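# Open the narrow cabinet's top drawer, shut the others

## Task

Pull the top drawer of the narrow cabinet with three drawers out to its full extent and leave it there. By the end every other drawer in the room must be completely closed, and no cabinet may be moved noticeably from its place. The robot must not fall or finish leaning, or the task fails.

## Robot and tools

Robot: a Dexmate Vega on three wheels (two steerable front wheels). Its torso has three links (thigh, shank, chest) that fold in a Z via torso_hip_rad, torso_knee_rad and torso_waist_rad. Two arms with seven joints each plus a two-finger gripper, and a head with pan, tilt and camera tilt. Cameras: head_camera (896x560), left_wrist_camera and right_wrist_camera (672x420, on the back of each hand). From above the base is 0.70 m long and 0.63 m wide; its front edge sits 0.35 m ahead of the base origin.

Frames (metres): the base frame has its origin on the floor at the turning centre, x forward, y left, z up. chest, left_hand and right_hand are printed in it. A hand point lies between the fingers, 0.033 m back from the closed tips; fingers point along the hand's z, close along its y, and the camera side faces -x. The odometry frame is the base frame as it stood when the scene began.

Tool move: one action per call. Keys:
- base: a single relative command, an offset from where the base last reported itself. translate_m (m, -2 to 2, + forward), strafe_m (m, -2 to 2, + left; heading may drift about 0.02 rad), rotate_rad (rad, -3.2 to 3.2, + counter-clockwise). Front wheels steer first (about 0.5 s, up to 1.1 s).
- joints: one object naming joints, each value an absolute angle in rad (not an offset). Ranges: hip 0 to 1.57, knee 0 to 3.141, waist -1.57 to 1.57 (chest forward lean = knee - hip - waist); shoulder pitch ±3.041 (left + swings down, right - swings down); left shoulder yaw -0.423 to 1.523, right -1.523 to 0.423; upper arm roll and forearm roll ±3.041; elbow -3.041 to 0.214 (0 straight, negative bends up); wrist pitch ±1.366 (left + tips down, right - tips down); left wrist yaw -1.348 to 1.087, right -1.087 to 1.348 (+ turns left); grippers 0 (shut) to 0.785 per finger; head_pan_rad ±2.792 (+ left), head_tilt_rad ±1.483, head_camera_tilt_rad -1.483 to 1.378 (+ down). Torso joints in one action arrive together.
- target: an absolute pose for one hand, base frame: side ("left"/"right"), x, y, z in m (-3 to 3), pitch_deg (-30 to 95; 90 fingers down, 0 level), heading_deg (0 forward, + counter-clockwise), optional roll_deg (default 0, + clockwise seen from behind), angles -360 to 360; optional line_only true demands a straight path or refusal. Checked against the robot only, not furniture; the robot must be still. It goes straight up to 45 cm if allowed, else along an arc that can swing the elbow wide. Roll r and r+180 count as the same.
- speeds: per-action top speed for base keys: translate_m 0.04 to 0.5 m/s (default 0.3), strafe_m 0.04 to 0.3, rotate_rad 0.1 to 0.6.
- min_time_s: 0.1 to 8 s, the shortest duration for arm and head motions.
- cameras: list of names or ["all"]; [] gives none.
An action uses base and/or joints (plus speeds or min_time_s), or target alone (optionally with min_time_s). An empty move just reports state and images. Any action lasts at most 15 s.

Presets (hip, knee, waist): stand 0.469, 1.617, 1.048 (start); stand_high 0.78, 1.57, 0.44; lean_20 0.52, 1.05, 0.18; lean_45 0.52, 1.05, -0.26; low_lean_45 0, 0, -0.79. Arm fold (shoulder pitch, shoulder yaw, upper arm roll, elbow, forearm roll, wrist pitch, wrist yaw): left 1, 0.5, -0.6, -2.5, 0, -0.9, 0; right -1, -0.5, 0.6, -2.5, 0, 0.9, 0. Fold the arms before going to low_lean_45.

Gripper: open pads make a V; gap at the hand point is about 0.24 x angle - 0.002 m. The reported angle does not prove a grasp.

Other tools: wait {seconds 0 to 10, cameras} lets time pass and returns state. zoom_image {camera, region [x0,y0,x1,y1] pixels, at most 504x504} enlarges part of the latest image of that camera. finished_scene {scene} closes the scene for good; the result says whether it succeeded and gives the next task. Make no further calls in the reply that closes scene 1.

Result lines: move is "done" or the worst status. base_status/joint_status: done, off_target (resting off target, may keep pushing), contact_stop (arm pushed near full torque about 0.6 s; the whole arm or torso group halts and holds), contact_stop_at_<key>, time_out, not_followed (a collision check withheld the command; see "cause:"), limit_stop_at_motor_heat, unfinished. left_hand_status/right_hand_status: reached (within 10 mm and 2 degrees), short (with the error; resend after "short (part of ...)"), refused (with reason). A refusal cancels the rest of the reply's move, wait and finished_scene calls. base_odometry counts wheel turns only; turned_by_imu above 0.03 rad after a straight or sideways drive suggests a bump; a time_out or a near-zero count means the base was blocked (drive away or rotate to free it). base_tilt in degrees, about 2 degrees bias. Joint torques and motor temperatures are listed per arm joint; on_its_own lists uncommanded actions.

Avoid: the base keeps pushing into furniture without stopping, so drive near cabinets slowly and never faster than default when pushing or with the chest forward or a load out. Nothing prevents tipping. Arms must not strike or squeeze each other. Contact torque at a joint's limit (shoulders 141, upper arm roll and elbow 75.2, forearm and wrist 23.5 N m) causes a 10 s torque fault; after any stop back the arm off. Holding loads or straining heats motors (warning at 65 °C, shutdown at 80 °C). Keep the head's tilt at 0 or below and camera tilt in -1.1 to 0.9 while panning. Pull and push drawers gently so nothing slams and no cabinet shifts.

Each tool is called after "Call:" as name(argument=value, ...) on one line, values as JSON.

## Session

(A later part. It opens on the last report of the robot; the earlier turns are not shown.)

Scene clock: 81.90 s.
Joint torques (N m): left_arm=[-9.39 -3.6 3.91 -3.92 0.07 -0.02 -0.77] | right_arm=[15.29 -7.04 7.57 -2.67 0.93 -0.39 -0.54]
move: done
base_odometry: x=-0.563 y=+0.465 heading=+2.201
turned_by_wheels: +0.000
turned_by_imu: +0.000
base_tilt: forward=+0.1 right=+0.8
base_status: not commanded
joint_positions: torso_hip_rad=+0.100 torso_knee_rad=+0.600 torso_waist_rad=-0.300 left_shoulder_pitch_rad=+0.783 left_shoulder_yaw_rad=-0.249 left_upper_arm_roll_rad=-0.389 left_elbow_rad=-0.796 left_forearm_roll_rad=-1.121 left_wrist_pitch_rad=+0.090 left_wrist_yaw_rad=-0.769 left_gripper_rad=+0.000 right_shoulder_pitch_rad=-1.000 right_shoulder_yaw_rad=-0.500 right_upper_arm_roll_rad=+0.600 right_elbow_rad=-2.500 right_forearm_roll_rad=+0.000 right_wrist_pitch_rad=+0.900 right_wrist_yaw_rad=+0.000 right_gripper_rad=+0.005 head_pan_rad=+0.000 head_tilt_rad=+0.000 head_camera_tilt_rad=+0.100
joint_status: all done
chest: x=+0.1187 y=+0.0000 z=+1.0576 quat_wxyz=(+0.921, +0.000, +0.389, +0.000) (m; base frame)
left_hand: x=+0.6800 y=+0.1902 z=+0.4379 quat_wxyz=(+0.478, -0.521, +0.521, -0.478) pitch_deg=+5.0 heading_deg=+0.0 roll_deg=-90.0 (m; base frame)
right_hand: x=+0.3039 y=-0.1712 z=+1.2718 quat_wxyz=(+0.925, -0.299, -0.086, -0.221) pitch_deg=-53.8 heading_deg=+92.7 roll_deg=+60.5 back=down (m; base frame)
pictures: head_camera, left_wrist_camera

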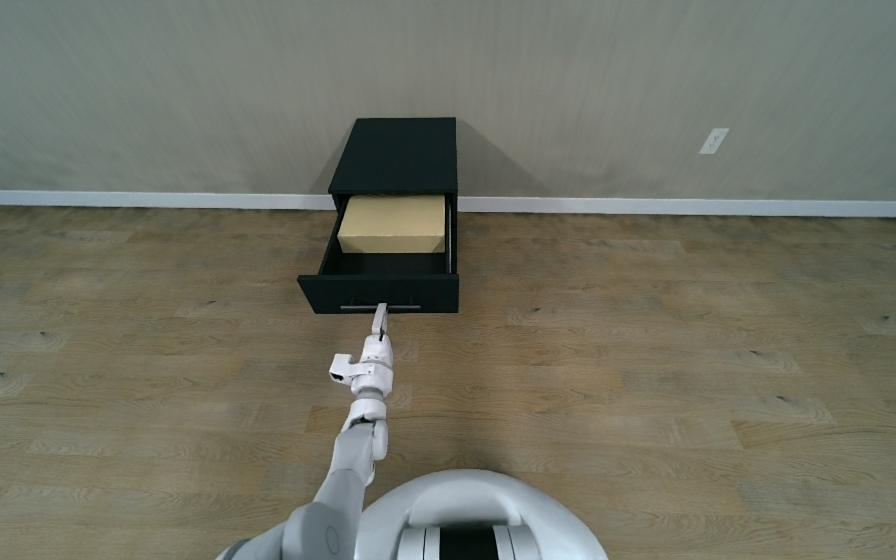

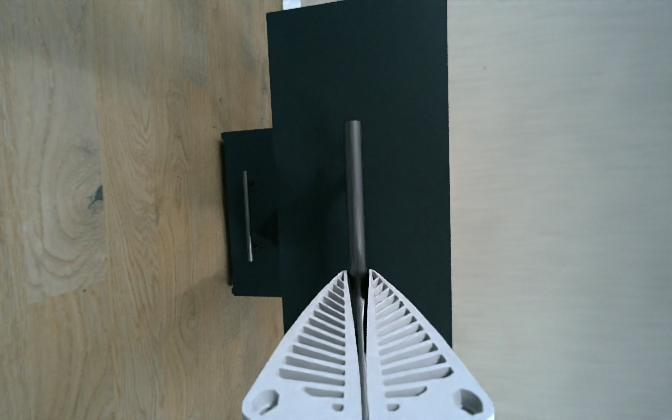

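Call:
move(base={"translate_m": -0.03}, speeds={"translate_m": 0.04}, cameras=["head_camera", "left_wrist_camera"])

Scene clock: 83.67 s.
Joint torques (N m): left_arm=[-7.76 -5.14 4.09 -4.04 0.16 0.09 -0.78] | right_arm=[16.46 -8.72 7.89 -2.02 0.94 -1.2 -0.82]
move: done
base_odometry: x=-0.545 y=+0.441 heading=+2.200
turned_by_wheels: -0.001
turned_by_imu: -0.001
base_tilt: forward=+0.0 right=+0.8
base_status: done
joint_positions: torso_hip_rad=+0.100 torso_knee_rad=+0.600 torso_waist_rad=-0.300 left_shoulder_pitch_rad=+0.783 left_shoulder_yaw_rad=-0.249 left_upper_arm_roll_rad=-0.389 left_elbow_rad=-0.797 left_forearm_roll_rad=-1.121 left_wrist_pitch_rad=+0.090 left_wrist_yaw_rad=-0.769 left_gripper_rad=+0.000 right_shoulder_pitch_rad=-1.000 right_shoulder_yaw_rad=-0.500 right_upper_arm_roll_rad=+0.600 right_elbow_rad=-2.500 right_forearm_roll_rad=+0.000 right_wrist_pitch_rad=+0.900 right_wrist_yaw_rad=+0.000 right_gripper_rad=+0.005 head_pan_rad=+0.000 head_tilt_rad=+0.000 head_camera_tilt_rad=+0.100
joint_status: not commanded
chest: x=+0.1186 y=+0.0000 z=+1.0576 quat_wxyz=(+0.921, +0.000, +0.389, +0.000) (m; base frame)
left_hand: x=+0.6800 y=+0.1902 z=+0.4380 quat_wxyz=(+0.478, -0.521, +0.521, -0.478) pitch_deg=+5.0 heading_deg=+0.0 roll_deg=-90.0 (m; base frame)
right_hand: x=+0.3039 y=-0.1712 z=+1.2719 quat_wxyz=(+0.925, -0.299, -0.086, -0.221) pitch_deg=-53.8 heading_deg=+92.7 roll_deg=+60.4 back=down (m; base frame)
pictures: head_camera, left_wrist_camera

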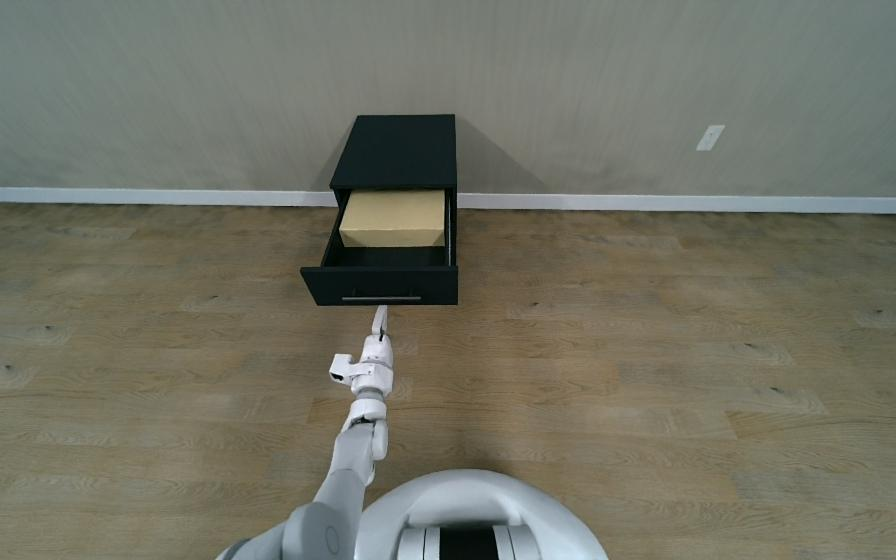

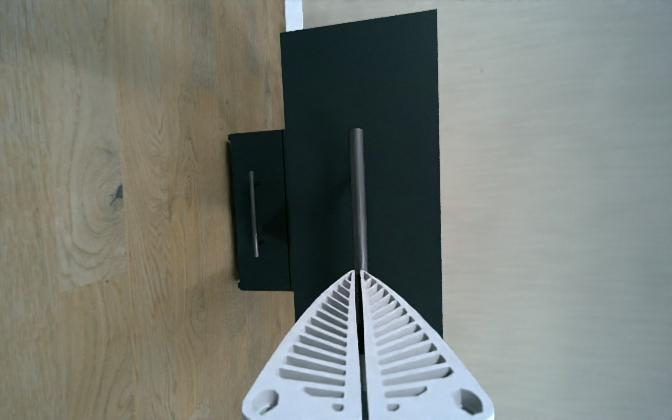

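Call:
finished_scene(scene=1)

The scene is finished: the task was done.


## Next scene

The same job, from a new start.

Call:
move(joints={"head_camera_tilt_rad": 0.3}, cameras=["all"])

Call:
move(joints={"head_pan_rad": 1.6, "head_camera_tilt_rad": 0.3}, cameras=["head_camera"])

Call:
move(joints={"head_pan_rad": 2.75, "head_camera_tilt_rad": 0.3}, cameras=["head_camera"])

Call:
move(joints={"head_pan_rad": -1.6, "head_camera_tilt_rad": 0.3}, cameras=["head_camera"])

Scene clock: 0.87 s.
Joint torques (N m): left_arm=[5.08 0.87 -1.65 -3.67 0.24 -1.44 -0.14] | right_arm=[-5.84 -1.44 0.78 -1.99 0.26 2.31 -0.16]
Motor temperatures (°C): left_arm=[31 31 31 26 40 35 41] | right_arm=[30 27 33 31 36 36 33]
move: done
base_odometry: x=+0.000 y=+0.000 heading=+0.000
turned_by_wheels: +0.000
turned_by_imu: +0.000
base_tilt: forward=+0.0 right=+0.8
base_status: not commanded
joint_positions: torso_hip_rad=+0.469 torso_knee_rad=+1.617 torso_waist_rad=+1.048 left_shoulder_pitch_rad=+2.189 left_shoulder_yaw_rad=-0.007 left_upper_arm_roll_rad=+0.016 left_elbow_rad=-1.090 left_forearm_roll_rad=+0.013 left_wrist_pitch_rad=-0.515 left_wrist_yaw_rad=+0.020 left_gripper_rad=+0.005 right_shoulder_pitch_rad=-2.209 right_shoulder_yaw_rad=-0.016 right_upper_arm_roll_rad=+0.009 right_elbow_rad=-1.106 right_forearm_roll_rad=-0.010 right_wrist_pitch_rad=+0.494 right_wrist_yaw_rad=-0.018 right_gripper_rad=+0.005 head_pan_rad=+0.000 head_tilt_rad=+0.000 head_camera_tilt_rad=+0.300
joint_status: all done
chest: x=-0.0111 y=+0.0000 z=+1.4155 quat_wxyz=(+0.999, +0.000, +0.050, +0.000) (m; base frame)
left_hand: x=+0.1832 y=+0.2195 z=+0.6290 quat_wxyz=(+0.429, +0.002, +0.903, +0.000) pitch_deg=+39.1 heading_deg=-0.2 roll_deg=+0.1 back=up (m; base frame)
right_hand: x=+0.1700 y=-0.2462 z=+0.6246 quat_wxyz=(+0.418, -0.007, +0.908, -0.015) pitch_deg=+40.6 heading_deg=-1.6 roll_deg=-2.5 back=up (m; base frame)
pictures: head_camera, left_wrist_camera, right_wrist_camera

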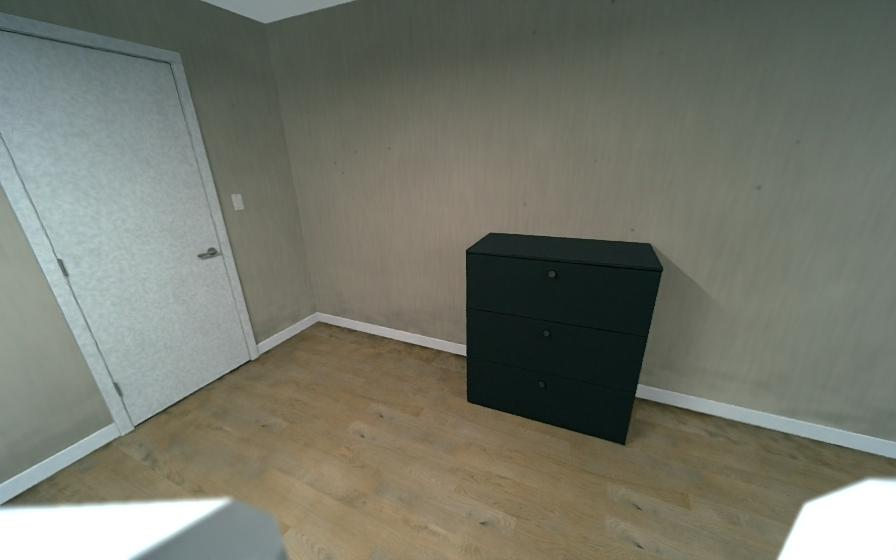

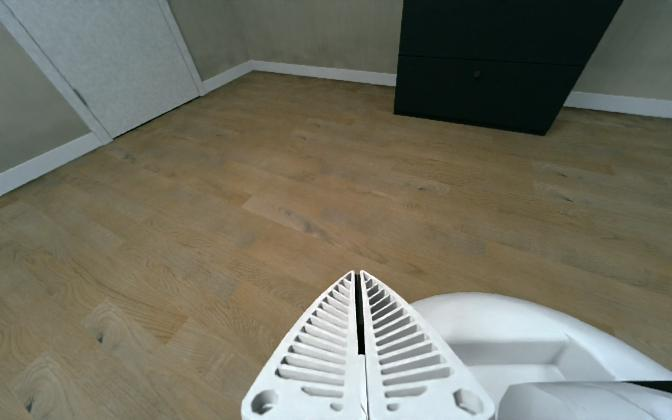

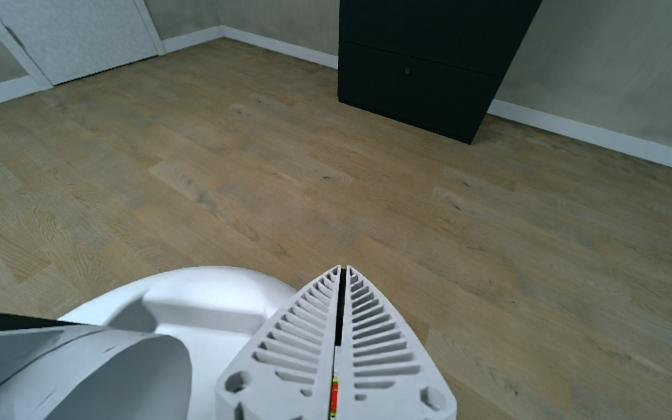

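Scene clock: 2.60 s.
Joint torques (N m): left_arm=[5.33 -0.77 -1.54 -3.67 0.1 -1.92 -0.07] | right_arm=[-6.8 -1.72 0.45 -2.35 0.1 1.7 -0.17]
move: done
base_odometry: x=+0.000 y=+0.000 heading=+0.000
turned_by_wheels: +0.000
turned_by_imu: +0.000
base_tilt: forward=+0.1 right=+0.7
base_status: not commanded
joint_positions: torso_hip_rad=+0.469 torso_knee_rad=+1.617 torso_waist_rad=+1.048 left_shoulder_pitch_rad=+2.189 left_shoulder_yaw_rad=-0.007 left_upper_arm_roll_rad=+0.016 left_elbow_rad=-1.090 left_forearm_roll_rad=+0.013 left_wrist_pitch_rad=-0.515 left_wrist_yaw_rad=+0.020 left_gripper_rad=+0.005 right_shoulder_pitch_rad=-2.209 right_shoulder_yaw_rad=-0.016 right_upper_arm_roll_rad=+0.009 right_elbow_rad=-1.106 right_forearm_roll_rad=-0.010 right_wrist_pitch_rad=+0.494 right_wrist_yaw_rad=-0.018 right_gripper_rad=+0.005 head_pan_rad=+1.600 head_tilt_rad=+0.000 head_camera_tilt_rad=+0.300
joint_status: all done
chest: x=-0.0111 y=+0.0000 z=+1.4155 quat_wxyz=(+0.999, +0.000, +0.050, +0.000) (m; base frame)
left_hand: x=+0.1832 y=+0.2195 z=+0.6290 quat_wxyz=(+0.429, +0.002, +0.903, +0.000) pitch_deg=+39.1 heading_deg=-0.2 roll_deg=+0.1 back=up (m; base frame)
right_hand: x=+0.1700 y=-0.2462 z=+0.6246 quat_wxyz=(+0.418, -0.007, +0.908, -0.015) pitch_deg=+40.6 heading_deg=-1.6 roll_deg=-2.5 back=up (m; base frame)
pictures: head_camera

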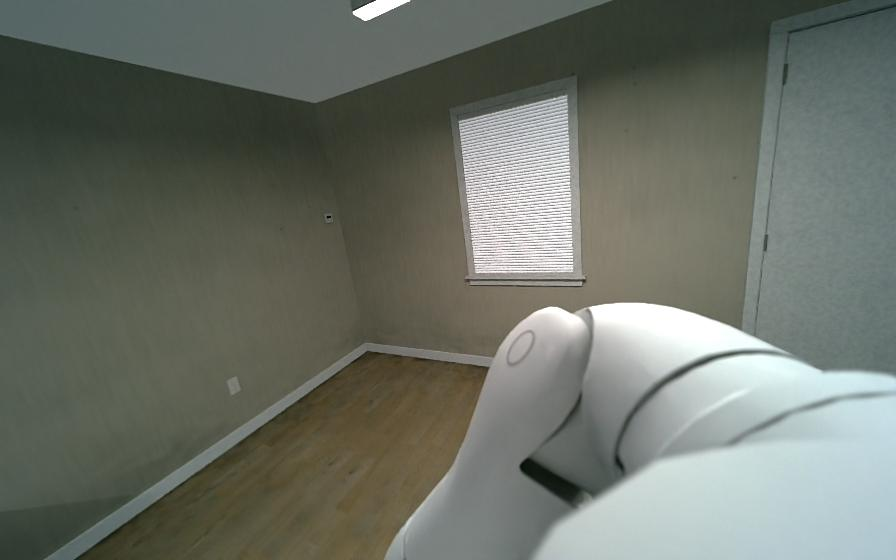

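Scene clock: 4.03 s.
Joint torques (N m): left_arm=[6.98 -0.83 -1.1 -2.68 0.19 -2.1 0.16] | right_arm=[-4.66 -1.54 0.43 -0.85 0.19 1.9 -0.3]
move: done
base_odometry: x=+0.000 y=+0.000 heading=+0.000
turned_by_wheels: +0.000
turned_by_imu: +0.000
base_tilt: forward=+0.1 right=+0.8
base_status: not commanded
joint_positions: torso_hip_rad=+0.469 torso_knee_rad=+1.617 torso_waist_rad=+1.048 left_shoulder_pitch_rad=+2.189 left_shoulder_yaw_rad=-0.007 left_upper_arm_roll_rad=+0.016 left_elbow_rad=-1.090 left_forearm_roll_rad=+0.013 left_wrist_pitch_rad=-0.515 left_wrist_yaw_rad=+0.020 left_gripper_rad=+0.005 right_shoulder_pitch_rad=-2.209 right_shoulder_yaw_rad=-0.016 right_upper_arm_roll_rad=+0.009 right_elbow_rad=-1.106 right_forearm_roll_rad=-0.010 right_wrist_pitch_rad=+0.494 right_wrist_yaw_rad=-0.018 right_gripper_rad=+0.005 head_pan_rad=+2.750 head_tilt_rad=+0.000 head_camera_tilt_rad=+0.300
joint_status: all done
chest: x=-0.0111 y=+0.0000 z=+1.4155 quat_wxyz=(+0.999, +0.000, +0.050, +0.000) (m; base frame)
left_hand: x=+0.1832 y=+0.2195 z=+0.6290 quat_wxyz=(+0.429, +0.002, +0.903, +0.000) pitch_deg=+39.1 heading_deg=-0.2 roll_deg=+0.1 back=up (m; base frame)
right_hand: x=+0.1700 y=-0.2462 z=+0.6246 quat_wxyz=(+0.418, -0.007, +0.908, -0.015) pitch_deg=+40.6 heading_deg=-1.6 roll_deg=-2.5 back=up (m; base frame)
pictures: head_camera

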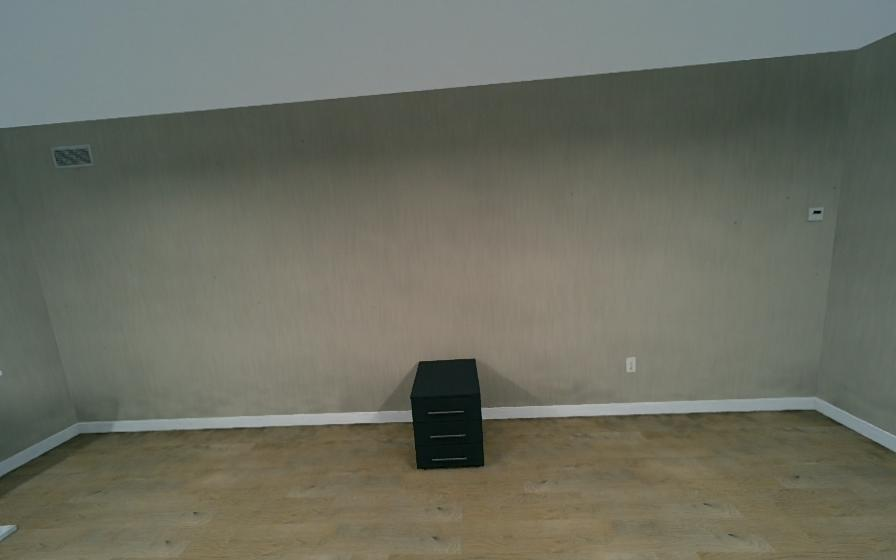

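Scene clock: 7.60 s.
Joint torques (N m): left_arm=[6.32 -0.75 -0.32 -2.91 0.18 -1.7 0.05] | right_arm=[-6.11 -2.19 0.72 -2.65 0.08 2.54 -0.11]
move: done
base_odometry: x=+0.000 y=+0.000 heading=+0.000
turned_by_wheels: +0.000
turned_by_imu: +0.000
base_tilt: forward=+0.0 right=+0.7
base_status: not commanded
joint_positions: torso_hip_rad=+0.469 torso_knee_rad=+1.617 torso_waist_rad=+1.048 left_shoulder_pitch_rad=+2.189 left_shoulder_yaw_rad=-0.007 left_upper_arm_roll_rad=+0.016 left_elbow_rad=-1.090 left_forearm_roll_rad=+0.013 left_wrist_pitch_rad=-0.515 left_wrist_yaw_rad=+0.020 left_gripper_rad=+0.005 right_shoulder_pitch_rad=-2.209 right_shoulder_yaw_rad=-0.016 right_upper_arm_roll_rad=+0.009 right_elbow_rad=-1.106 right_forearm_roll_rad=-0.010 right_wrist_pitch_rad=+0.494 right_wrist_yaw_rad=-0.018 right_gripper_rad=+0.005 head_pan_rad=-1.600 head_tilt_rad=+0.000 head_camera_tilt_rad=+0.300
joint_status: all done
chest: x=-0.0111 y=+0.0000 z=+1.4155 quat_wxyz=(+0.999, +0.000, +0.050, +0.000) (m; base frame)
left_hand: x=+0.1832 y=+0.2195 z=+0.6290 quat_wxyz=(+0.429, +0.002, +0.903, +0.000) pitch_deg=+39.1 heading_deg=-0.2 roll_deg=+0.1 back=up (m; base frame)
right_hand: x=+0.1700 y=-0.2462 z=+0.6246 quat_wxyz=(+0.418, -0.007, +0.908, -0.015) pitch_deg=+40.6 heading_deg=-1.6 roll_deg=-2.5 back=up (m; base frame)
pictures: head_camera

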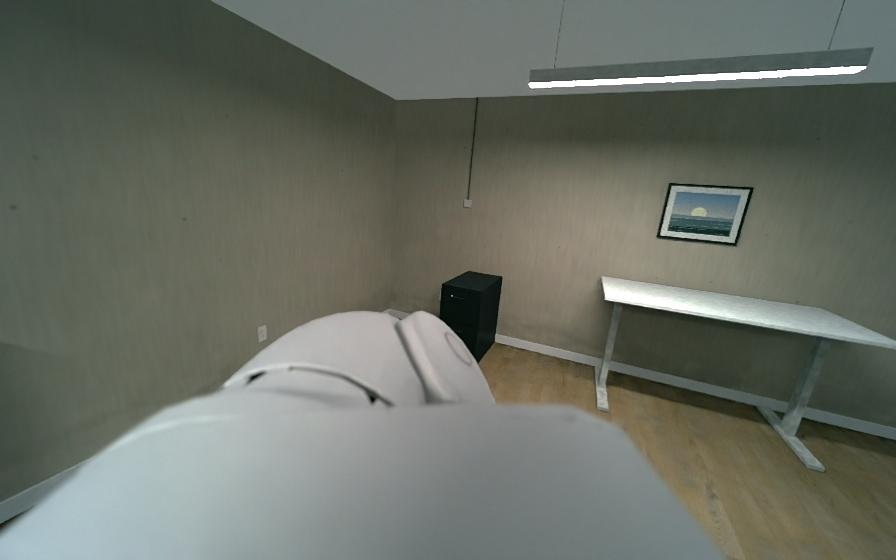

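Call:
zoom_image(camera="head_camera", region=[410, 250, 530, 370])

Call:
move(base={"rotate_rad": 2.75}, joints={"head_pan_rad": 0, "head_camera_tilt_rad": 0.4}, cameras=["head_camera"])

Call:
zoom_image(camera="head_camera", region=[350, 240, 550, 380])

Scaled by 4.200 from the camera's 896x560 image, which has a finer 960x600 frame.

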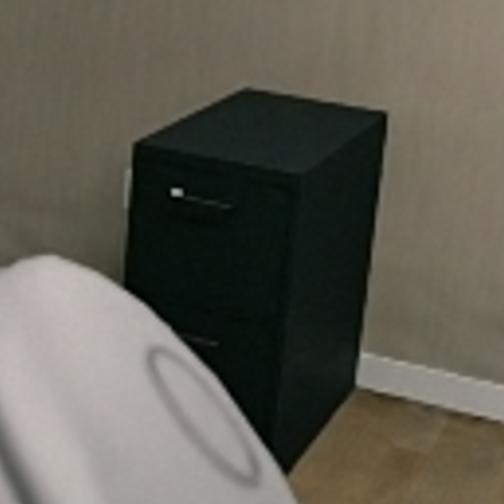

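Scene clock: 14.37 s.
Joint torques (N m): left_arm=[4.81 -1.55 -1.39 -2.75 0.04 -1.56 0.23] | right_arm=[-5.79 -1.97 0.74 -1.34 0.07 2.34 -0.09]
move: done
base_odometry: x=+0.003 y=+0.000 heading=+2.758
turned_by_wheels: +2.758
turned_by_imu: +2.744
base_tilt: forward=+0.0 right=+0.8
base_status: done
joint_positions: torso_hip_rad=+0.469 torso_knee_rad=+1.617 torso_waist_rad=+1.048 left_shoulder_pitch_rad=+2.189 left_shoulder_yaw_rad=-0.007 left_upper_arm_roll_rad=+0.016 left_elbow_rad=-1.090 left_forearm_roll_rad=+0.013 left_wrist_pitch_rad=-0.515 left_wrist_yaw_rad=+0.020 left_gripper_rad=+0.005 right_shoulder_pitch_rad=-2.209 right_shoulder_yaw_rad=-0.016 right_upper_arm_roll_rad=+0.009 right_elbow_rad=-1.106 right_forearm_roll_rad=-0.010 right_wrist_pitch_rad=+0.494 right_wrist_yaw_rad=-0.018 right_gripper_rad=+0.005 head_pan_rad=+0.000 head_tilt_rad=+0.000 head_camera_tilt_rad=+0.400
joint_status: all done
chest: x=-0.0111 y=+0.0000 z=+1.4155 quat_wxyz=(+0.999, +0.000, +0.050, +0.000) (m; base frame)
left_hand: x=+0.1832 y=+0.2195 z=+0.6290 quat_wxyz=(+0.429, +0.002, +0.903, +0.000) pitch_deg=+39.1 heading_deg=-0.2 roll_deg=+0.1 back=up (m; base frame)
right_hand: x=+0.1700 y=-0.2462 z=+0.6246 quat_wxyz=(+0.418, -0.007, +0.908, -0.015) pitch_deg=+40.6 heading_deg=-1.6 roll_deg=-2.5 back=up (m; base frame)
pictures: head_camera

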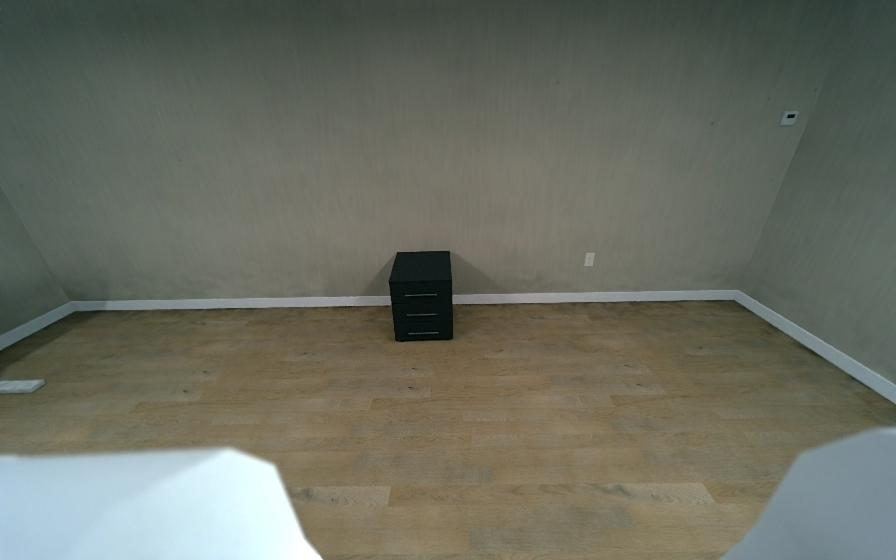

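Scaled by 2.520 from the camera's 896x560 image, which has a finer 960x600 frame.

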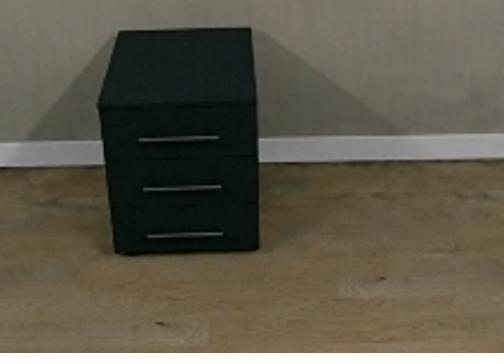

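Call:
move(base={"rotate_rad": 0.035})

Call:
move(base={"strafe_m": -0.073}, joints={"left_shoulder_pitch_rad": 0.8, "left_elbow_rad": -0.797, "left_forearm_roll_rad": -1.121, "left_wrist_pitch_rad": 0.09, "left_wrist_yaw_rad": -0.769, "left_gripper_rad": 0.4, "right_shoulder_pitch_rad": -1.0, "right_shoulder_yaw_rad": -0.5, "right_upper_arm_roll_rad": 0.6, "right_elbow_rad": -2.5, "right_forearm_roll_rad": 0, "right_wrist_pitch_rad": 0.9, "right_wrist_yaw_rad": 0}, min_time_s=4.4, cameras=["head_camera"])

Call:
zoom_image(camera="head_camera", region=[350, 240, 550, 380])

Scene clock: 16.20 s.
Joint torques (N m): left_arm=[4.57 -0.16 -1.38 -2.06 0.03 -2.74 -0.03] | right_arm=[-6.66 -1.49 1 -1.75 0.09 2.21 -0.04]
move: done
base_odometry: x=+0.003 y=+0.000 heading=+2.793
turned_by_wheels: +0.035
turned_by_imu: +0.035
base_tilt: forward=+0.0 right=+0.7
base_status: done
joint_positions: torso_hip_rad=+0.469 torso_knee_rad=+1.617 torso_waist_rad=+1.048 left_shoulder_pitch_rad=+2.189 left_shoulder_yaw_rad=-0.007 left_upper_arm_roll_rad=+0.016 left_elbow_rad=-1.090 left_forearm_roll_rad=+0.013 left_wrist_pitch_rad=-0.515 left_wrist_yaw_rad=+0.020 left_gripper_rad=+0.005 right_shoulder_pitch_rad=-2.209 right_shoulder_yaw_rad=-0.016 right_upper_arm_roll_rad=+0.009 right_elbow_rad=-1.106 right_forearm_roll_rad=-0.010 right_wrist_pitch_rad=+0.494 right_wrist_yaw_rad=-0.018 right_gripper_rad=+0.005 head_pan_rad=+0.000 head_tilt_rad=+0.000 head_camera_tilt_rad=+0.400
joint_status: not commanded
chest: x=-0.0111 y=+0.0000 z=+1.4155 quat_wxyz=(+0.999, +0.000, +0.050, +0.000) (m; base frame)
left_hand: x=+0.1832 y=+0.2195 z=+0.6290 quat_wxyz=(+0.429, +0.002, +0.903, +0.000) pitch_deg=+39.1 heading_deg=-0.2 roll_deg=+0.1 back=up (m; base frame)
right_hand: x=+0.1700 y=-0.2462 z=+0.6246 quat_wxyz=(+0.418, -0.007, +0.908, -0.015) pitch_deg=+40.6 heading_deg=-1.6 roll_deg=-2.5 back=up (m; base frame)
pictures: none

Scene clock: 22.13 s.
Joint torques (N m): left_arm=[-33.11 -0.95 -0.68 -6.42 -0.49 -0.2 -0.96] | right_arm=[21.51 -5.6 5.94 -0.31 0.48 -2.11 0.01]
move: done
base_odometry: x=+0.028 y=+0.068 heading=+2.791
turned_by_wheels: -0.002
turned_by_imu: -0.001
base_tilt: forward=+0.1 right=+0.8
base_status: done
joint_positions: torso_hip_rad=+0.469 torso_knee_rad=+1.617 torso_waist_rad=+1.048 left_shoulder_pitch_rad=+0.804 left_shoulder_yaw_rad=-0.007 left_upper_arm_roll_rad=+0.016 left_elbow_rad=-0.798 left_forearm_roll_rad=-1.118 left_wrist_pitch_rad=+0.088 left_wrist_yaw_rad=-0.766 left_gripper_rad=+0.400 right_shoulder_pitch_rad=-1.004 right_shoulder_yaw_rad=-0.498 right_upper_arm_roll_rad=+0.598 right_elbow_rad=-2.496 right_forearm_roll_rad=+0.000 right_wrist_pitch_rad=+0.899 right_wrist_yaw_rad=+0.000 right_gripper_rad=+0.005 head_pan_rad=+0.000 head_tilt_rad=+0.000 head_camera_tilt_rad=+0.400
joint_status: all done
chest: x=-0.0111 y=+0.0000 z=+1.4155 quat_wxyz=(+0.999, +0.000, +0.050, +0.000) (m; base frame)
left_hand: x=+0.8057 y=+0.0973 z=+1.2895 quat_wxyz=(+0.636, -0.144, +0.471, -0.594) pitch_deg=-31.0 heading_deg=-26.0 roll_deg=-60.0 back=up (m; base frame)
right_hand: x=-0.0047 y=-0.1729 z=+1.7001 quat_wxyz=(+0.841, -0.204, -0.394, -0.309) pitch_deg=-37.3 heading_deg=+132.5 roll_deg=+7.2 back=down (m; base frame)
pictures: head_camera

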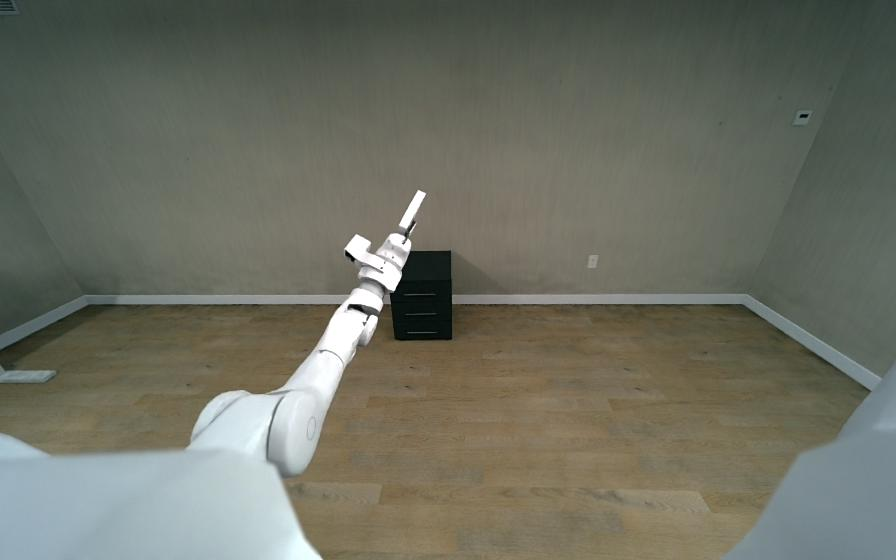

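Scaled by 2.520 from the camera's 896x560 image, which has a finer 960x600 frame.

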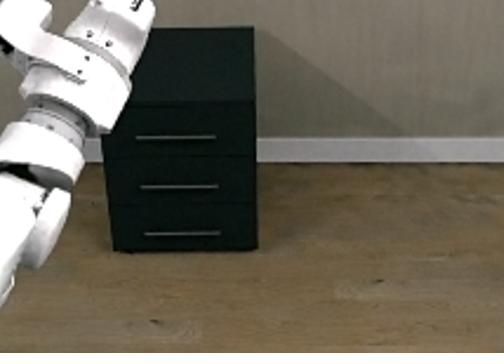

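Call:
move(base={"translate_m": 1.1}, joints={"torso_hip_rad": 0.1, "torso_knee_rad": 0.6, "torso_waist_rad": -0.3, "left_shoulder_pitch_rad": 0.783, "left_shoulder_yaw_rad": -0.249, "left_upper_arm_roll_rad": -0.389, "left_elbow_rad": -0.797, "left_forearm_roll_rad": -1.121, "left_wrist_pitch_rad": 0.09, "left_wrist_yaw_rad": -0.769, "head_camera_tilt_rad": 0.1}, cameras=["head_camera", "left_wrist_camera"])

Scene clock: 28.70 s.
Joint torques (N m): left_arm=[-15.9 -4.98 -1.42 -4.06 -0.02 -0.02 -1.19] | right_arm=[17.56 -6.96 7.44 -1.77 0.95 -1.12 -0.76]
move: done
base_odometry: x=-1.006 y=+0.444 heading=+2.792
turned_by_wheels: +0.001
turned_by_imu: -0.001
base_tilt: forward=+0.1 right=+0.8
base_status: done
joint_positions: torso_hip_rad=+0.100 torso_knee_rad=+0.600 torso_waist_rad=-0.300 left_shoulder_pitch_rad=+0.783 left_shoulder_yaw_rad=-0.249 left_upper_arm_roll_rad=-0.389 left_elbow_rad=-0.797 left_forearm_roll_rad=-1.121 left_wrist_pitch_rad=+0.090 left_wrist_yaw_rad=-0.769 left_gripper_rad=+0.400 right_shoulder_pitch_rad=-1.000 right_shoulder_yaw_rad=-0.500 right_upper_arm_roll_rad=+0.600 right_elbow_rad=-2.500 right_forearm_roll_rad=+0.000 right_wrist_pitch_rad=+0.900 right_wrist_yaw_rad=+0.000 right_gripper_rad=+0.005 head_pan_rad=+0.000 head_tilt_rad=+0.000 head_camera_tilt_rad=+0.100
joint_status: all done
chest: x=+0.1186 y=+0.0000 z=+1.0576 quat_wxyz=(+0.921, +0.000, +0.389, +0.000) (m; base frame)
left_hand: x=+0.6799 y=+0.1903 z=+0.4379 quat_wxyz=(+0.478, -0.521, +0.521, -0.477) pitch_deg=+5.0 heading_deg=+0.0 roll_deg=-90.0 (m; base frame)
right_hand: x=+0.3038 y=-0.1712 z=+1.2719 quat_wxyz=(+0.925, -0.299, -0.086, -0.221) pitch_deg=-53.8 heading_deg=+92.7 roll_deg=+60.4 back=down (m; base frame)
pictures: head_camera, left_wrist_camera

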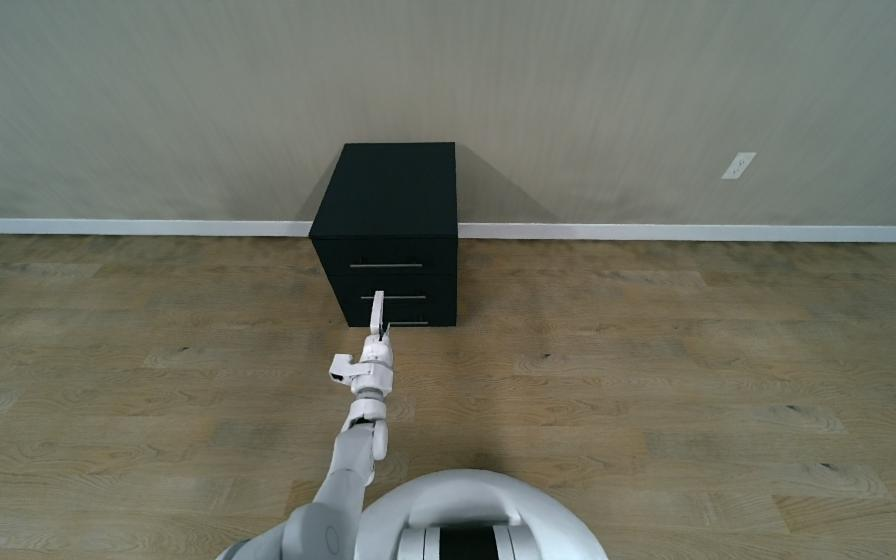

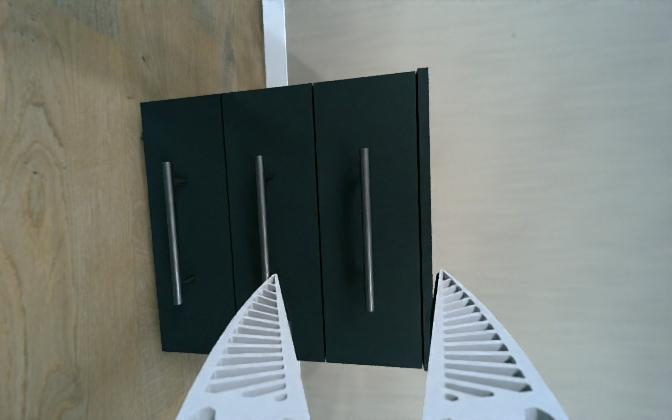

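Call:
move(base={"translate_m": 0.17}, speeds={"translate_m": 0.15}, cameras=["head_camera", "left_wrist_camera"])

Scene clock: 31.53 s.
Joint torques (N m): left_arm=[-15.67 -2.93 -0.59 -3.86 -0.43 0.01 -1.22] | right_arm=[16.11 -7.41 7.53 -1.69 0.9 -0.72 -0.83]
move: done
base_odometry: x=-1.165 y=+0.502 heading=+2.793
turned_by_wheels: +0.001
turned_by_imu: +0.001
base_tilt: forward=+0.0 right=+0.8
base_status: done
joint_positions: torso_hip_rad=+0.100 torso_knee_rad=+0.600 torso_waist_rad=-0.300 left_shoulder_pitch_rad=+0.783 left_shoulder_yaw_rad=-0.249 left_upper_arm_roll_rad=-0.389 left_elbow_rad=-0.797 left_forearm_roll_rad=-1.121 left_wrist_pitch_rad=+0.090 left_wrist_yaw_rad=-0.769 left_gripper_rad=+0.400 right_shoulder_pitch_rad=-1.000 right_shoulder_yaw_rad=-0.500 right_upper_arm_roll_rad=+0.600 right_elbow_rad=-2.500 right_forearm_roll_rad=+0.000 right_wrist_pitch_rad=+0.900 right_wrist_yaw_rad=+0.000 right_gripper_rad=+0.005 head_pan_rad=+0.000 head_tilt_rad=+0.000 head_camera_tilt_rad=+0.100
joint_status: not commanded
chest: x=+0.1187 y=+0.0000 z=+1.0576 quat_wxyz=(+0.921, +0.000, +0.389, +0.000) (m; base frame)
left_hand: x=+0.6799 y=+0.1904 z=+0.4378 quat_wxyz=(+0.478, -0.521, +0.521, -0.477) pitch_deg=+5.0 heading_deg=+0.0 roll_deg=-90.0 (m; base frame)
right_hand: x=+0.3039 y=-0.1712 z=+1.2718 quat_wxyz=(+0.925, -0.299, -0.086, -0.221) pitch_deg=-53.8 heading_deg=+92.7 roll_deg=+60.5 back=down (m; base frame)
pictures: head_camera, left_wrist_camera

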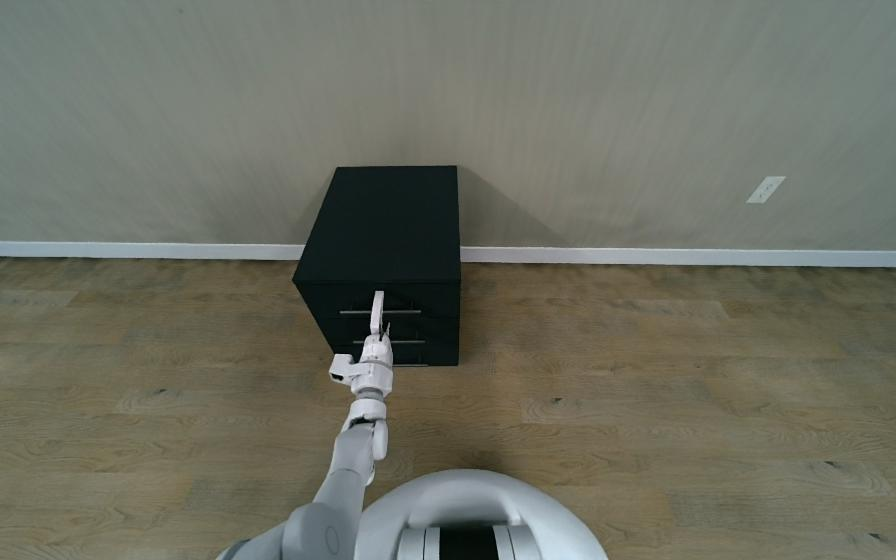

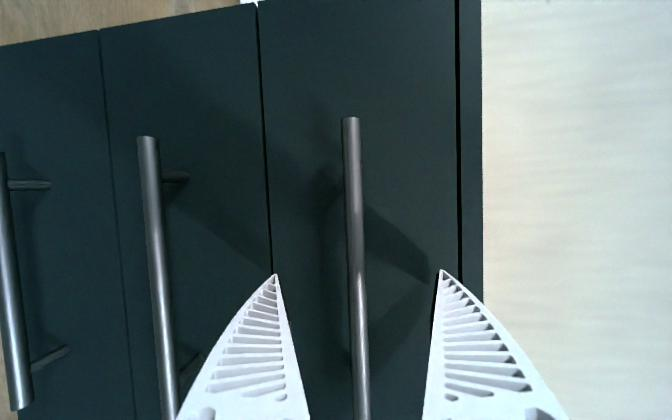

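Call:
move(joints={"left_gripper_rad": 0.0})

Call:
move(base={"translate_m": -0.33}, speeds={"translate_m": 0.12}, cameras=["head_camera", "left_wrist_camera"])

Scene clock: 32.67 s.
Joint torques (N m): left_arm=[-13.38 -4 -0.2 -3.55 -0.36 -0.26 -1.16] | right_arm=[16.56 -6.97 7.94 -2.23 0.82 -1.38 -0.74]
move: done
base_odometry: x=-1.165 y=+0.502 heading=+2.793
turned_by_wheels: +0.000
turned_by_imu: +0.000
base_tilt: forward=+0.1 right=+0.8
base_status: not commanded
joint_positions: torso_hip_rad=+0.100 torso_knee_rad=+0.600 torso_waist_rad=-0.300 left_shoulder_pitch_rad=+0.783 left_shoulder_yaw_rad=-0.249 left_upper_arm_roll_rad=-0.389 left_elbow_rad=-0.797 left_forearm_roll_rad=-1.121 left_wrist_pitch_rad=+0.090 left_wrist_yaw_rad=-0.769 left_gripper_rad=+0.000 right_shoulder_pitch_rad=-1.000 right_shoulder_yaw_rad=-0.500 right_upper_arm_roll_rad=+0.600 right_elbow_rad=-2.500 right_forearm_roll_rad=+0.000 right_wrist_pitch_rad=+0.900 right_wrist_yaw_rad=+0.000 right_gripper_rad=+0.005 head_pan_rad=+0.000 head_tilt_rad=+0.000 head_camera_tilt_rad=+0.100
joint_status: all done
chest: x=+0.1187 y=+0.0000 z=+1.0576 quat_wxyz=(+0.921, +0.000, +0.389, +0.000) (m; base frame)
left_hand: x=+0.6799 y=+0.1904 z=+0.4379 quat_wxyz=(+0.478, -0.521, +0.521, -0.477) pitch_deg=+5.0 heading_deg=+0.0 roll_deg=-90.0 (m; base frame)
right_hand: x=+0.3039 y=-0.1712 z=+1.2718 quat_wxyz=(+0.925, -0.299, -0.086, -0.221) pitch_deg=-53.8 heading_deg=+92.7 roll_deg=+60.5 back=down (m; base frame)
pictures: none

Scene clock: 36.43 s.
Joint torques (N m): left_arm=[-7.96 -4.23 2.99 -3.34 1.47 1.51 -1.27] | right_arm=[16.55 -6.92 8.35 -2.52 0.79 -0.65 -0.91]
move: done
base_odometry: x=-0.855 y=+0.390 heading=+2.794
turned_by_wheels: +0.001
turned_by_imu: +0.002
base_tilt: forward=+0.1 right=+0.7
base_status: done
joint_positions: torso_hip_rad=+0.100 torso_knee_rad=+0.600 torso_waist_rad=-0.300 left_shoulder_pitch_rad=+0.783 left_shoulder_yaw_rad=-0.249 left_upper_arm_roll_rad=-0.389 left_elbow_rad=-0.797 left_forearm_roll_rad=-1.121 left_wrist_pitch_rad=+0.090 left_wrist_yaw_rad=-0.769 left_gripper_rad=+0.000 right_shoulder_pitch_rad=-1.000 right_shoulder_yaw_rad=-0.500 right_upper_arm_roll_rad=+0.600 right_elbow_rad=-2.500 right_forearm_roll_rad=+0.000 right_wrist_pitch_rad=+0.900 right_wrist_yaw_rad=+0.000 right_gripper_rad=+0.005 head_pan_rad=+0.000 head_tilt_rad=+0.000 head_camera_tilt_rad=+0.100
joint_status: not commanded
chest: x=+0.1187 y=+0.0000 z=+1.0576 quat_wxyz=(+0.921, +0.000, +0.389, +0.000) (m; base frame)
left_hand: x=+0.6800 y=+0.1907 z=+0.4380 quat_wxyz=(+0.478, -0.522, +0.521, -0.477) pitch_deg=+5.0 heading_deg=+0.1 roll_deg=-90.0 (m; base frame)
right_hand: x=+0.3039 y=-0.1712 z=+1.2718 quat_wxyz=(+0.925, -0.299, -0.086, -0.221) pitch_deg=-53.8 heading_deg=+92.7 roll_deg=+60.5 back=down (m; base frame)
pictures: head_camera, left_wrist_camera

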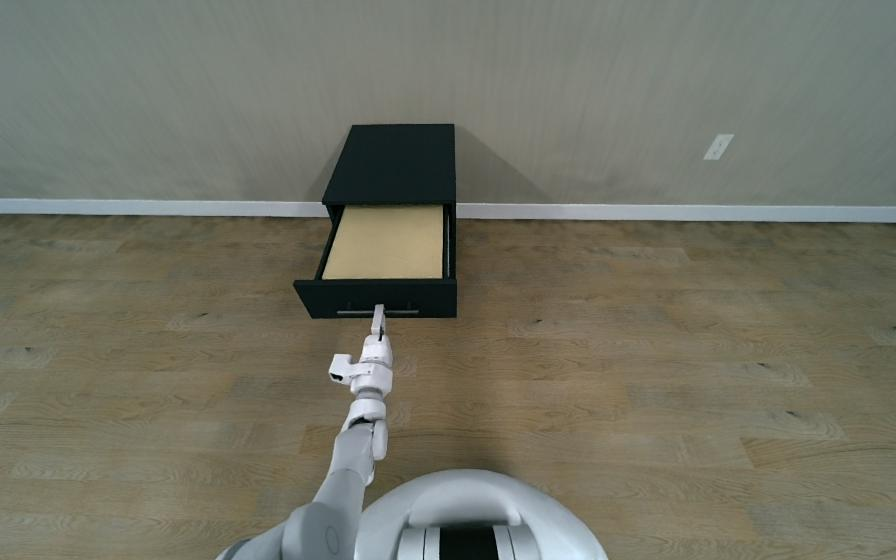

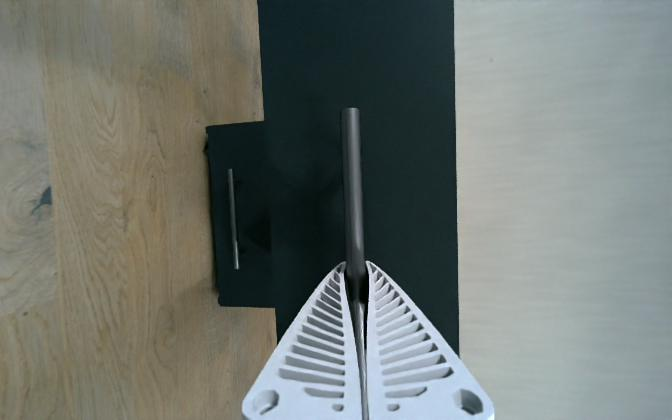

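Call:
move(base={"translate_m": -0.06}, speeds={"translate_m": 0.06}, cameras=["head_camera", "left_wrist_camera"])

Scene clock: 38.17 s.
Joint torques (N m): left_arm=[-9.22 -4.07 3.51 -2.57 1.1 0.49 -1.06] | right_arm=[16.89 -6.94 7.76 -3.28 0.9 -0.87 -0.89]
move: done
base_odometry: x=-0.799 y=+0.370 heading=+2.795
turned_by_wheels: +0.001
turned_by_imu: +0.001
base_tilt: forward=+0.1 right=+0.8
base_status: done
joint_positions: torso_hip_rad=+0.100 torso_knee_rad=+0.600 torso_waist_rad=-0.300 left_shoulder_pitch_rad=+0.783 left_shoulder_yaw_rad=-0.249 left_upper_arm_roll_rad=-0.389 left_elbow_rad=-0.797 left_forearm_roll_rad=-1.121 left_wrist_pitch_rad=+0.090 left_wrist_yaw_rad=-0.769 left_gripper_rad=+0.000 right_shoulder_pitch_rad=-1.000 right_shoulder_yaw_rad=-0.500 right_upper_arm_roll_rad=+0.600 right_elbow_rad=-2.500 right_forearm_roll_rad=+0.000 right_wrist_pitch_rad=+0.900 right_wrist_yaw_rad=+0.000 right_gripper_rad=+0.005 head_pan_rad=+0.000 head_tilt_rad=+0.000 head_camera_tilt_rad=+0.100
joint_status: not commanded
chest: x=+0.1186 y=+0.0000 z=+1.0576 quat_wxyz=(+0.921, +0.000, +0.389, +0.000) (m; base frame)
left_hand: x=+0.6800 y=+0.1907 z=+0.4381 quat_wxyz=(+0.478, -0.521, +0.521, -0.477) pitch_deg=+5.0 heading_deg=+0.1 roll_deg=-90.0 (m; base frame)
right_hand: x=+0.3038 y=-0.1712 z=+1.2718 quat_wxyz=(+0.925, -0.299, -0.086, -0.221) pitch_deg=-53.8 heading_deg=+92.7 roll_deg=+60.4 back=down (m; base frame)
pictures: head_camera, left_wrist_camera

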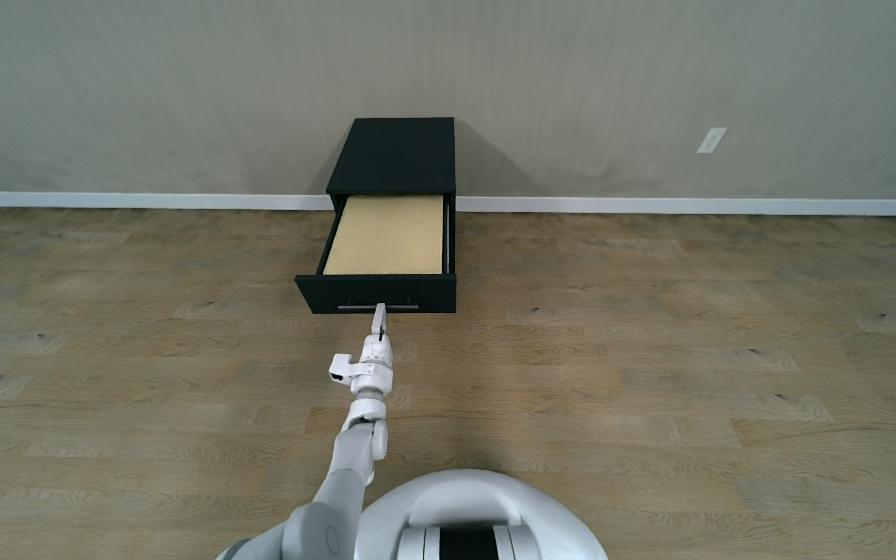

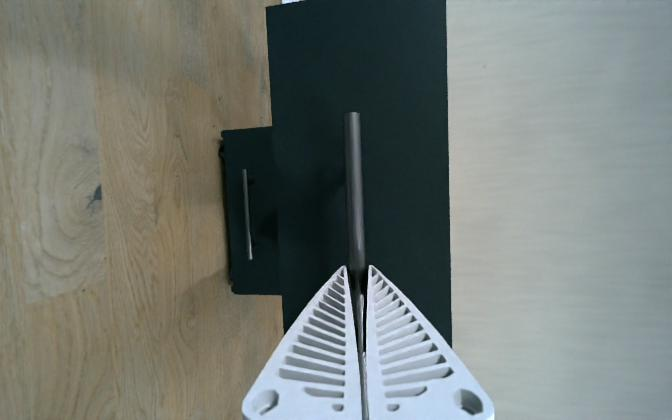

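Call:
move(base={"translate_m": -0.03}, speeds={"translate_m": 0.06}, cameras=["head_camera", "left_wrist_camera"])

Scene clock: 39.57 s.
Joint torques (N m): left_arm=[-8.65 -3.85 3.51 -3.94 0.27 0.99 -0.83] | right_arm=[17.44 -6.29 8.05 -2.58 0.9 -1.1 -0.76]
move: done
base_odometry: x=-0.770 y=+0.360 heading=+2.796
turned_by_wheels: +0.001
turned_by_imu: +0.001
base_tilt: forward=+0.1 right=+0.8
base_status: done
joint_positions: torso_hip_rad=+0.100 torso_knee_rad=+0.600 torso_waist_rad=-0.300 left_shoulder_pitch_rad=+0.783 left_shoulder_yaw_rad=-0.249 left_upper_arm_roll_rad=-0.389 left_elbow_rad=-0.797 left_forearm_roll_rad=-1.121 left_wrist_pitch_rad=+0.090 left_wrist_yaw_rad=-0.769 left_gripper_rad=+0.000 right_shoulder_pitch_rad=-1.000 right_shoulder_yaw_rad=-0.500 right_upper_arm_roll_rad=+0.600 right_elbow_rad=-2.500 right_forearm_roll_rad=+0.000 right_wrist_pitch_rad=+0.900 right_wrist_yaw_rad=+0.000 right_gripper_rad=+0.005 head_pan_rad=+0.000 head_tilt_rad=+0.000 head_camera_tilt_rad=+0.100
joint_status: not commanded
chest: x=+0.1186 y=+0.0000 z=+1.0576 quat_wxyz=(+0.921, +0.000, +0.389, +0.000) (m; base frame)
left_hand: x=+0.6800 y=+0.1906 z=+0.4380 quat_wxyz=(+0.478, -0.521, +0.521, -0.477) pitch_deg=+5.0 heading_deg=+0.1 roll_deg=-90.0 (m; base frame)
right_hand: x=+0.3038 y=-0.1712 z=+1.2718 quat_wxyz=(+0.925, -0.299, -0.086, -0.221) pitch_deg=-53.8 heading_deg=+92.7 roll_deg=+60.4 back=down (m; base frame)
pictures: head_camera, left_wrist_camera

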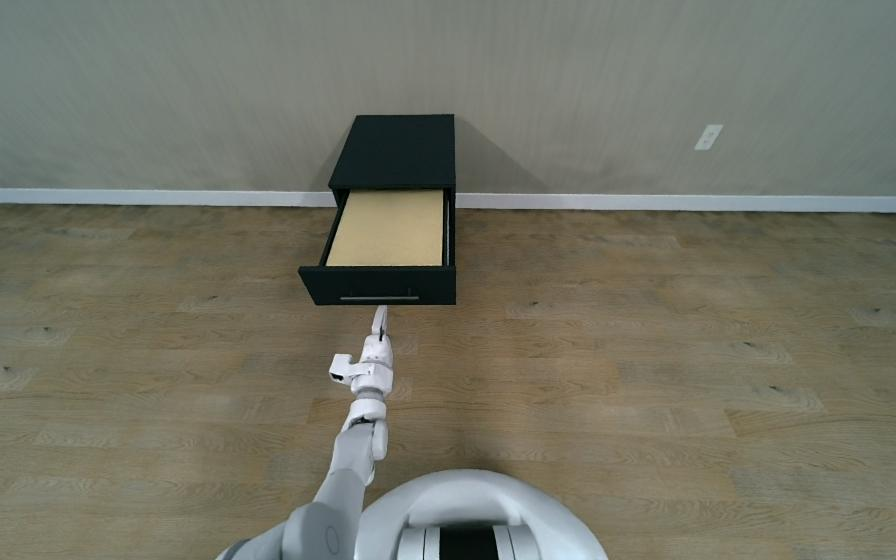

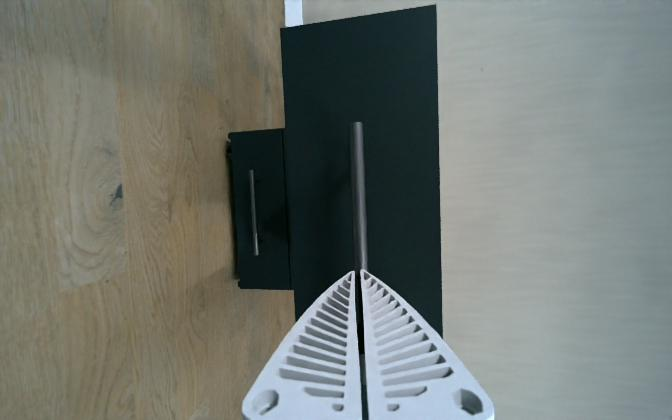

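Call:
finished_scene(scene=2)

The scene is finished: the task was done.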